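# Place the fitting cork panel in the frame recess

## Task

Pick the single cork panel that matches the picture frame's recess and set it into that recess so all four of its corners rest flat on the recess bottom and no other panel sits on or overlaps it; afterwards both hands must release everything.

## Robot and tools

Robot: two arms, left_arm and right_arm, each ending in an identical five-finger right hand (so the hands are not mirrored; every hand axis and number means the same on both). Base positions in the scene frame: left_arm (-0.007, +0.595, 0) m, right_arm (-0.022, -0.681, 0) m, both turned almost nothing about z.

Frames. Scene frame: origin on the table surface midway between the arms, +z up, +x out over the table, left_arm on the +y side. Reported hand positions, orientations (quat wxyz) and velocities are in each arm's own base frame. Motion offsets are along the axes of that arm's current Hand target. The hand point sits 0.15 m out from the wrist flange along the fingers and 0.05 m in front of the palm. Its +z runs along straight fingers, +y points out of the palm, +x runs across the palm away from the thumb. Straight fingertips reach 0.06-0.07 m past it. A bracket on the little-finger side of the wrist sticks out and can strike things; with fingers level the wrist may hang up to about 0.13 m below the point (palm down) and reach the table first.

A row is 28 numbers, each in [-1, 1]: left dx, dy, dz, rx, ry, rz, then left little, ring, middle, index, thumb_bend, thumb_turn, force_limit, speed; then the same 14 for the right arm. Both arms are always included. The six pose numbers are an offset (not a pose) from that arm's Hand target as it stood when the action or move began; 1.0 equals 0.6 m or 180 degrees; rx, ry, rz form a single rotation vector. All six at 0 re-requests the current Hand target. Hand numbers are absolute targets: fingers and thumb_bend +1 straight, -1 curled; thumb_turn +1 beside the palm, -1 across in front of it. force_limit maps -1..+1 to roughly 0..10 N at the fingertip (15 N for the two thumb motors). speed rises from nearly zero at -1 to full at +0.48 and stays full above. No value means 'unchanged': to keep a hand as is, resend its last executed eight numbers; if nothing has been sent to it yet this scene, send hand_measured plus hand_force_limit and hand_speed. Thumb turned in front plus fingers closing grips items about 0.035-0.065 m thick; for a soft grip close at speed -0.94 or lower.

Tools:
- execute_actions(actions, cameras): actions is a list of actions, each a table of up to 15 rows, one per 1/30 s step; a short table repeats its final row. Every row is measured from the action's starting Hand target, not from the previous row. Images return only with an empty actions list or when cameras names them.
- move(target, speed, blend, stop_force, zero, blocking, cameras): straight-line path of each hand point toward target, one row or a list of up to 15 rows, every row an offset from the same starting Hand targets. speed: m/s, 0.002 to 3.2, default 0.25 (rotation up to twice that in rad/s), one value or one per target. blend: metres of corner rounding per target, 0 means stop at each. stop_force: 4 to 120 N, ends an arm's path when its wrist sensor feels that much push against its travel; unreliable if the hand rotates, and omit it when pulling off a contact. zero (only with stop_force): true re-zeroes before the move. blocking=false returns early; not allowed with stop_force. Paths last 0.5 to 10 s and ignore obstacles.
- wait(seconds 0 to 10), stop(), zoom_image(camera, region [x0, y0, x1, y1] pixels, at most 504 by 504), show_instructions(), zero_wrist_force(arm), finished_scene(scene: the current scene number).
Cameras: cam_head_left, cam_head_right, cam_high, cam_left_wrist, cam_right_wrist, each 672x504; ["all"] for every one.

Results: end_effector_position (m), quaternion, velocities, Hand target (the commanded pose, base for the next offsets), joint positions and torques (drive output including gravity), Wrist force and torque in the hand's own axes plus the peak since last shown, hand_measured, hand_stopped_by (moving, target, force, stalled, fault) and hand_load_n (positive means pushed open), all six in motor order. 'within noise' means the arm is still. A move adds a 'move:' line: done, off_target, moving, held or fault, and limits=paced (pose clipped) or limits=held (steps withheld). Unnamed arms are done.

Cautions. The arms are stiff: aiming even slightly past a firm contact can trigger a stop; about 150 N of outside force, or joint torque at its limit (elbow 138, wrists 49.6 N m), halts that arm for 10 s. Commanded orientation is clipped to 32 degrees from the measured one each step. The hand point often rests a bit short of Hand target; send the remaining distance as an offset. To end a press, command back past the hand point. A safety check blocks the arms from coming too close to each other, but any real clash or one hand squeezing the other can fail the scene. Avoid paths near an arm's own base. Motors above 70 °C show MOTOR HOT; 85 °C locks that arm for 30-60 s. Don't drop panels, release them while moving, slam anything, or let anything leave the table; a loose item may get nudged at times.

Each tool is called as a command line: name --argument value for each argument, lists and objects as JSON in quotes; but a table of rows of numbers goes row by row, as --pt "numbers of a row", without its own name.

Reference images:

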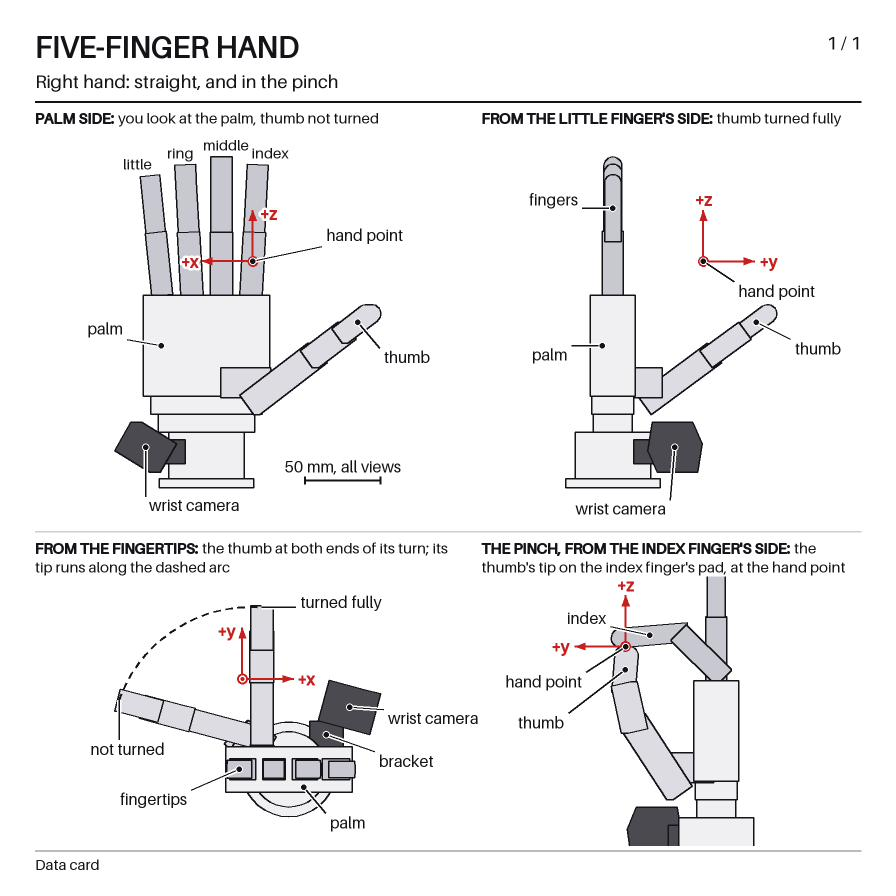

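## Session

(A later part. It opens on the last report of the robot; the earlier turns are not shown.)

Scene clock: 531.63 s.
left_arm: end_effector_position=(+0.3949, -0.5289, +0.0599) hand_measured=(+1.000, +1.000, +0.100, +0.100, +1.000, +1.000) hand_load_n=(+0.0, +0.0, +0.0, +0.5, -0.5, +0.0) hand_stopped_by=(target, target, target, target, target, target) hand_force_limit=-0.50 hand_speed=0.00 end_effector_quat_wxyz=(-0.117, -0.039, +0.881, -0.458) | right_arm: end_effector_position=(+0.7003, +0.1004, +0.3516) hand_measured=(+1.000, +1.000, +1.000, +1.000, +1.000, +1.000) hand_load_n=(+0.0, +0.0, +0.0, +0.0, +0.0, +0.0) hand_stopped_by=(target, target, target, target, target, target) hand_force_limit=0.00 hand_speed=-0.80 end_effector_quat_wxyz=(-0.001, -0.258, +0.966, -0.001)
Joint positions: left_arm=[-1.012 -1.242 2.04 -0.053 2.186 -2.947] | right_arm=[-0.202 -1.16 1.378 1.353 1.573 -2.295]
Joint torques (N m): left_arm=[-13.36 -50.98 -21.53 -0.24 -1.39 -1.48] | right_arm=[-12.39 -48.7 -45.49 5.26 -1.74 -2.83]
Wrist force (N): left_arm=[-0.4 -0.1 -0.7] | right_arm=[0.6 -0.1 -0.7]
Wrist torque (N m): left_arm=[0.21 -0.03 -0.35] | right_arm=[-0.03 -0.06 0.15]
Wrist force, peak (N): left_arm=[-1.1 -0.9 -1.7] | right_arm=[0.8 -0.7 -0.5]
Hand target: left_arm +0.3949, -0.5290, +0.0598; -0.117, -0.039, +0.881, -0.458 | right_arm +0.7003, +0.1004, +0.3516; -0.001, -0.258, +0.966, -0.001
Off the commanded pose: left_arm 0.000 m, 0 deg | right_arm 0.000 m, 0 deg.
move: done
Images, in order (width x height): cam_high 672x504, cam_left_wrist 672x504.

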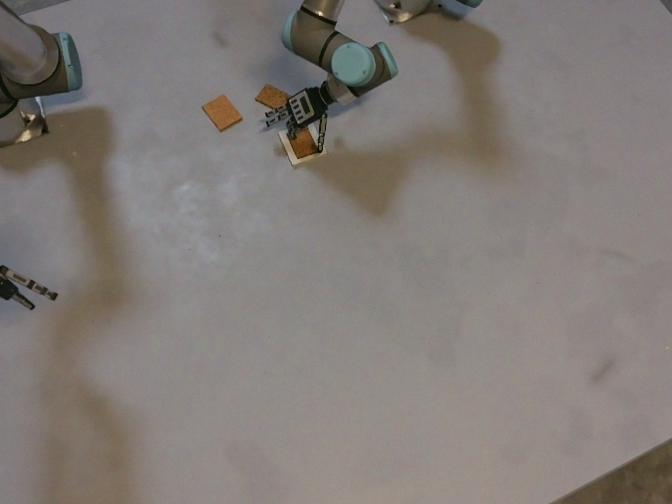

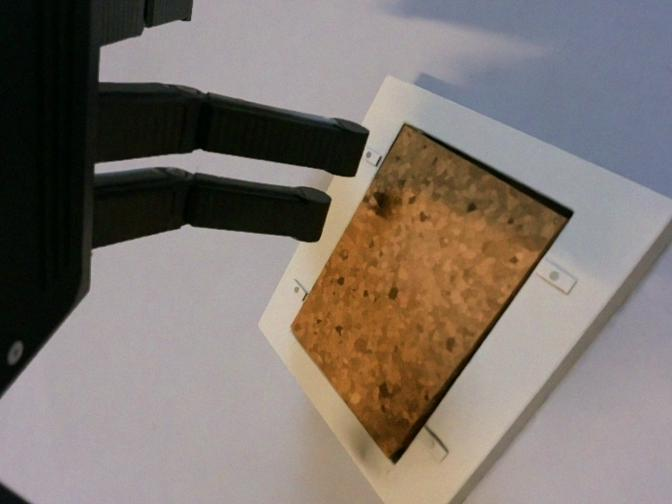

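zoom_image --camera "cam_left_wrist" --region '[370, 90, 600, 290]'

zoom_image --camera "cam_left_wrist" --region '[270, 270, 480, 480]'

Scaled by 2.191 from the camera's 672x504 image, which has a finer 960x720 frame.

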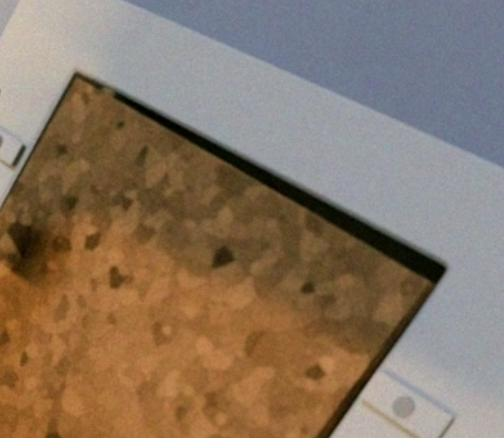

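Scaled by 2.400 from the camera's 672x504 image, which has a finer 960x720 frame.

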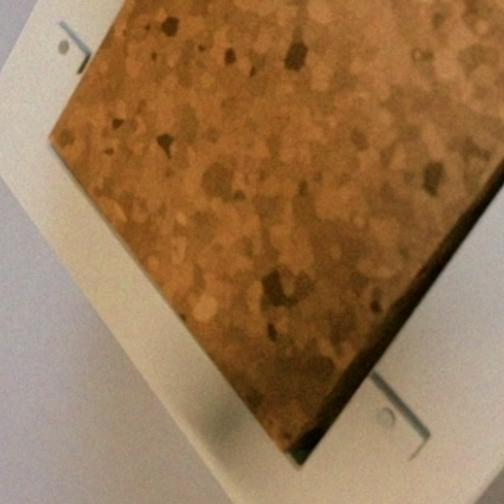

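move --target '[-0.0121,0.0399,0.0278,0,0,0,1,1,0.1,0.1,1,1,-0.5,0,0,0,0,0,0,0,1,1,1,1,1,1,0,-0.8]' --speed 0.02 --stop_force 5 --cameras '["cam_left_wrist","cam_high"]'

zoom_image --camera "cam_high" --region '[266, 104, 332, 168]'

Scene clock: 541.33 s.
left_arm: end_effector_position=(+0.3949, -0.5290, +0.0368) hand_measured=(+1.000, +1.000, +0.100, +0.100, +1.000, +1.000) hand_load_n=(+0.0, +0.0, +0.0, -0.5, +0.0, +0.0) hand_stopped_by=(target, target, target, target, target, target) hand_force_limit=-0.50 hand_speed=0.00 end_effector_quat_wxyz=(-0.117, -0.039, +0.881, -0.458) | right_arm: end_effector_position=(+0.7003, +0.1004, +0.3516) hand_measured=(+1.000, +1.000, +1.000, +1.000, +1.000, +1.000) hand_load_n=(+0.0, +0.0, +0.0, +0.0, +0.0, +0.0) hand_stopped_by=(target, target, target, target, target, target) hand_force_limit=0.00 hand_speed=-0.80 end_effector_quat_wxyz=(-0.001, -0.258, +0.966, -0.001)
Joint positions: left_arm=[-1.012 -1.211 2.051 -0.096 2.186 -2.947] | right_arm=[-0.202 -1.16 1.378 1.353 1.573 -2.295]
Joint torques (N m): left_arm=[-7.72 -68.65 -33.08 5.13 -1.33 -0.73] | right_arm=[-12.31 -48.44 -45.15 5.18 -1.88 -2.86]
Wrist force (N): left_arm=[0.7 -3.6 -3.1] | right_arm=[0.2 -0.4 -0.2]
Wrist torque (N m): left_arm=[0.27 -0.08 -0.30] | right_arm=[-0.11 -0.02 0.12]
Wrist force, peak (N): left_arm=[3.5 -10.5 -8.6] | right_arm=[0.4 -0.6 -0.9]
Hand target: left_arm +0.3949, -0.5290, +0.0368; -0.117, -0.039, +0.881, -0.458 (not the last commanded pose) | right_arm +0.7003, +0.1004, +0.3516; -0.001, -0.258, +0.966, -0.001
Off the commanded pose: left_arm 0.007 m, 0 deg | right_arm 0.000 m, 0 deg.
move: contact (left_arm)
Images, in order (width x height): cam_high 672x504, cam_left_wrist 672x504.

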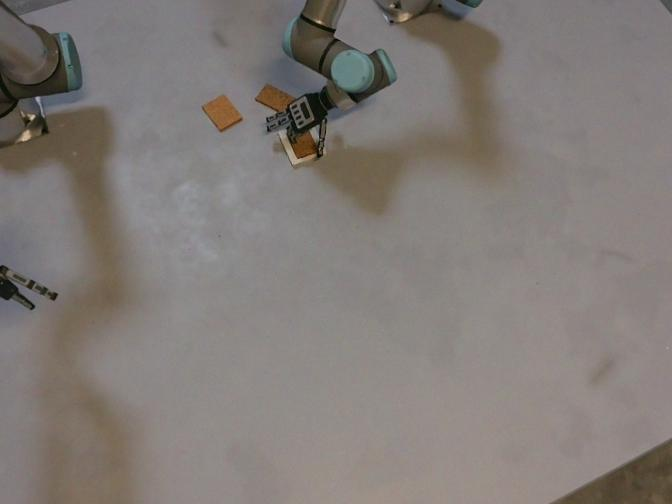

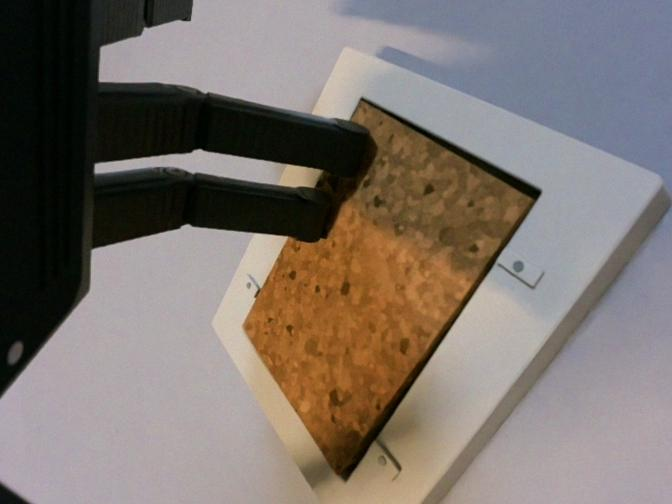

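Scaled by 7.636 from the camera's 672x504 image, which has a finer 960x720 frame.

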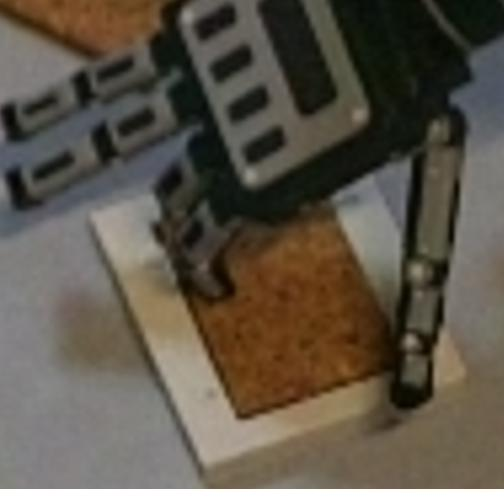

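move --target '[0.0093,-0.0306,-0.0213,0,0,0,1,1,0.1,0.1,1,1,-0.5,0,0,0,0,0,0,0,1,1,1,1,1,1,0,-0.8]' --speed 0.05 --cameras '["cam_left_wrist"]'

zoom_image --camera "cam_left_wrist" --region '[370, 90, 600, 290]'

zoom_image --camera "cam_left_wrist" --region '[270, 270, 480, 480]'

Scene clock: 547.00 s.
left_arm: end_effector_position=(+0.3949, -0.5290, +0.0597) hand_measured=(+1.000, +1.000, +0.100, +0.100, +1.000, +1.000) hand_load_n=(+0.0, +0.0, +0.0, +0.0, +0.0, +0.0) hand_stopped_by=(target, target, target, target, target, target) hand_force_limit=-0.50 hand_speed=0.00 end_effector_quat_wxyz=(-0.117, -0.039, +0.881, -0.458) | right_arm: end_effector_position=(+0.7003, +0.1004, +0.3516) hand_measured=(+1.000, +1.000, +1.000, +1.000, +1.000, +1.000) hand_load_n=(+0.0, -0.5, +0.0, +0.0, +0.0, +0.0) hand_stopped_by=(target, target, target, target, target, target) hand_force_limit=0.00 hand_speed=-0.80 end_effector_quat_wxyz=(-0.001, -0.258, +0.966, -0.001)
Joint positions: left_arm=[-1.012 -1.242 2.04 -0.053 2.186 -2.947] | right_arm=[-0.202 -1.16 1.378 1.353 1.573 -2.295]
Joint torques (N m): left_arm=[9.83 -71.26 -35.99 5.01 -1.54 0.74] | right_arm=[-12.62 -49.55 -45.56 5.31 -1.79 -2.86]
Wrist force (N): left_arm=[0.0 -0.1 -1.1] | right_arm=[-0.2 0.0 -0.7]
Wrist torque (N m): left_arm=[0.24 -0.09 -0.33] | right_arm=[-0.02 0.05 0.11]
Wrist force, peak (N): left_arm=[0.4 -3.8 -3.5] | right_arm=[0.9 -0.6 -0.6]
Hand target: left_arm +0.3949, -0.5290, +0.0598; -0.117, -0.039, +0.881, -0.458 | right_arm +0.7003, +0.1004, +0.3516; -0.001, -0.258, +0.966, -0.001
Off the commanded pose: left_arm 0.000 m, 0 deg | right_arm 0.000 m, 0 deg.
move: done
Images, in order (width x height): cam_left_wrist 672x504.

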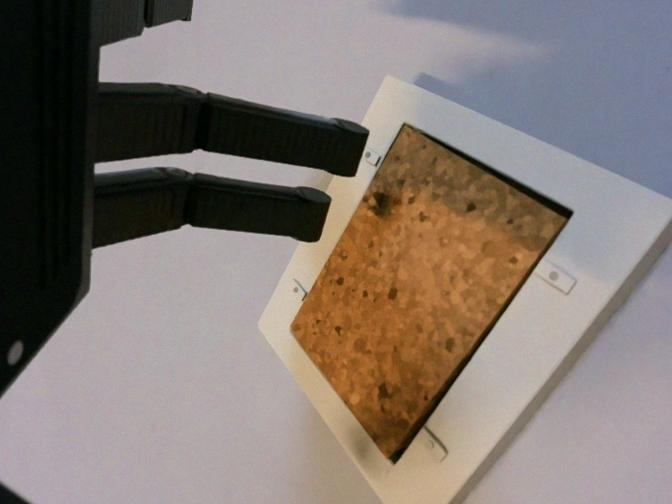

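Scaled by 2.191 from the camera's 672x504 image, which has a finer 960x720 frame.

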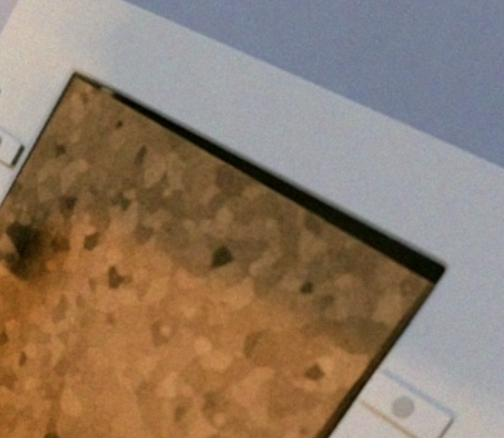

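Scaled by 2.400 from the camera's 672x504 image, which has a finer 960x720 frame.

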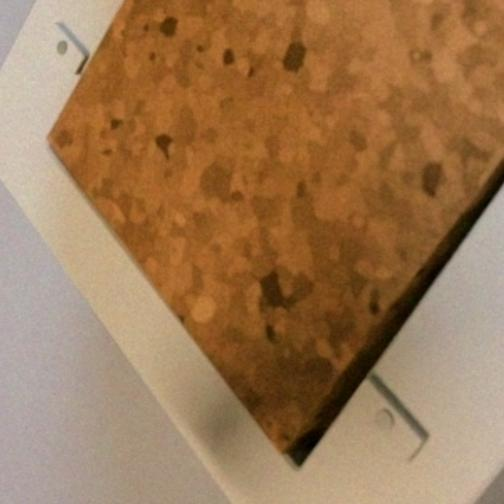

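move --target '[0.05,-0.06,-0.32,0,0,0,1,1,1,1,1,1,-0.5,0,0,0,0,0,0,0,1,1,1,1,1,1,0,-0.8]' --speed 0.25 --cameras '["cam_high","cam_head_left","cam_left_wrist"]'

zoom_image --camera "cam_high" --region '[276, 114, 332, 168]'

zoom_image --camera "cam_head_left" --region '[380, 430, 444, 496]'

Scene clock: 558.90 s.
left_arm: end_effector_position=(+0.4049, -0.3923, +0.2020) hand_measured=(+1.000, +1.000, +1.000, +1.000, +1.000, +1.000) hand_load_n=(+0.0, +0.0, +0.0, +0.0, +0.0, -0.5) hand_stopped_by=(target, target, target, target, target, target) hand_force_limit=-0.50 hand_speed=0.00 end_effector_quat_wxyz=(-0.117, -0.039, +0.881, -0.458) | right_arm: end_effector_position=(+0.7003, +0.1004, +0.3516) hand_measured=(+1.000, +1.000, +1.000, +1.000, +1.000, +1.000) hand_load_n=(+0.0, +0.0, +0.0, +0.0, +0.0, +0.0) hand_stopped_by=(target, target, target, target, target, target) hand_force_limit=0.00 hand_speed=-0.80 end_effector_quat_wxyz=(-0.001, -0.258, +0.966, -0.001)
Joint positions: left_arm=[-0.822 -1.482 2.049 0.289 2.318 -2.772] | right_arm=[-0.202 -1.16 1.378 1.353 1.573 -2.295]
Joint torques (N m): left_arm=[13.29 -52.12 -42.26 5.67 3.59 3.27] | right_arm=[-12.25 -49.09 -45.19 5.08 -1.87 -2.86]
Wrist force (N): left_arm=[0.0 0.0 -0.5] | right_arm=[0.5 -0.3 -0.5]
Wrist torque (N m): left_arm=[0.22 -0.18 -0.36] | right_arm=[-0.08 -0.06 0.14]
Wrist force, peak (N): left_arm=[-0.2 -0.1 -2.1] | right_arm=[0.9 -0.6 -0.3]
Hand target: left_arm +0.4049, -0.3922, +0.2021; -0.117, -0.039, +0.881, -0.458 | right_arm +0.7003, +0.1004, +0.3516; -0.001, -0.258, +0.966, -0.001
Off the commanded pose: left_arm 0.000 m, 0 deg | right_arm 0.000 m, 0 deg.
move: done
Images, in order (width x height): cam_head_left 672x504, cam_high 672x504, cam_left_wrist 672x504.

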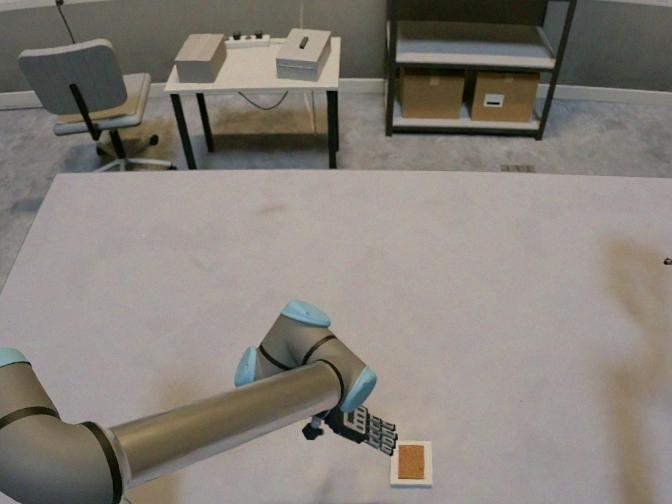

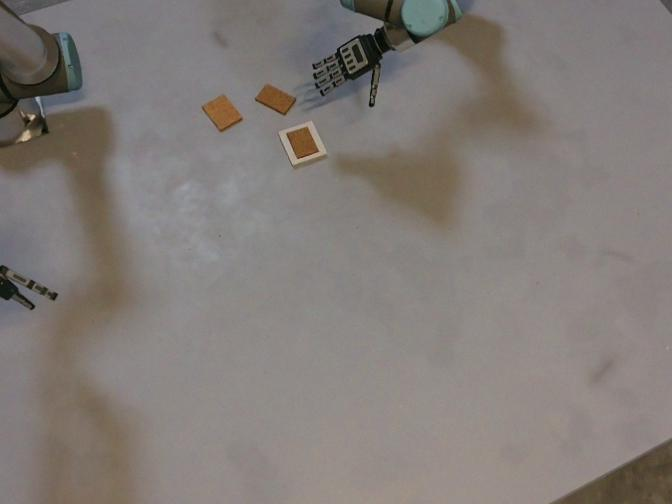

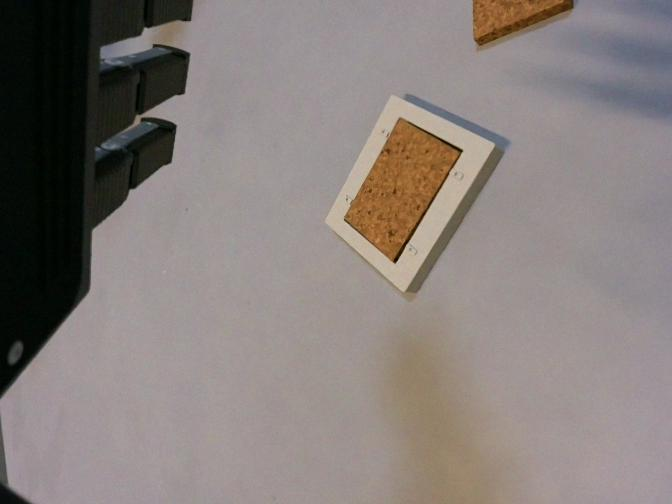

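Scaled by 9.000 from the camera's 672x504 image, which has a finer 960x720 frame.

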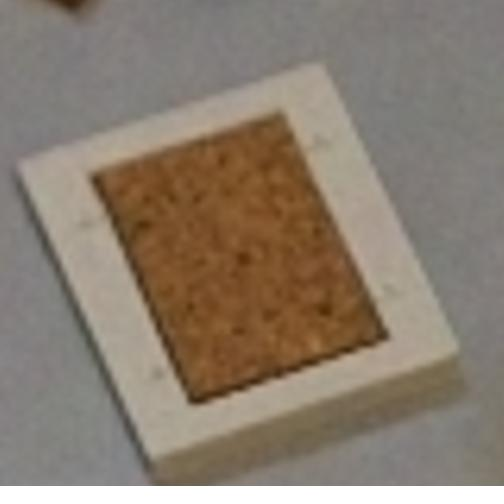

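Scaled by 7.636 from the camera's 672x504 image, which has a finer 960x720 frame.

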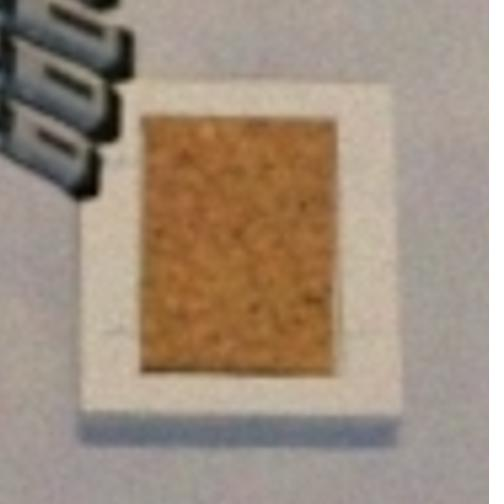

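finished_scene --scene 1

The scene is finished: the task was done.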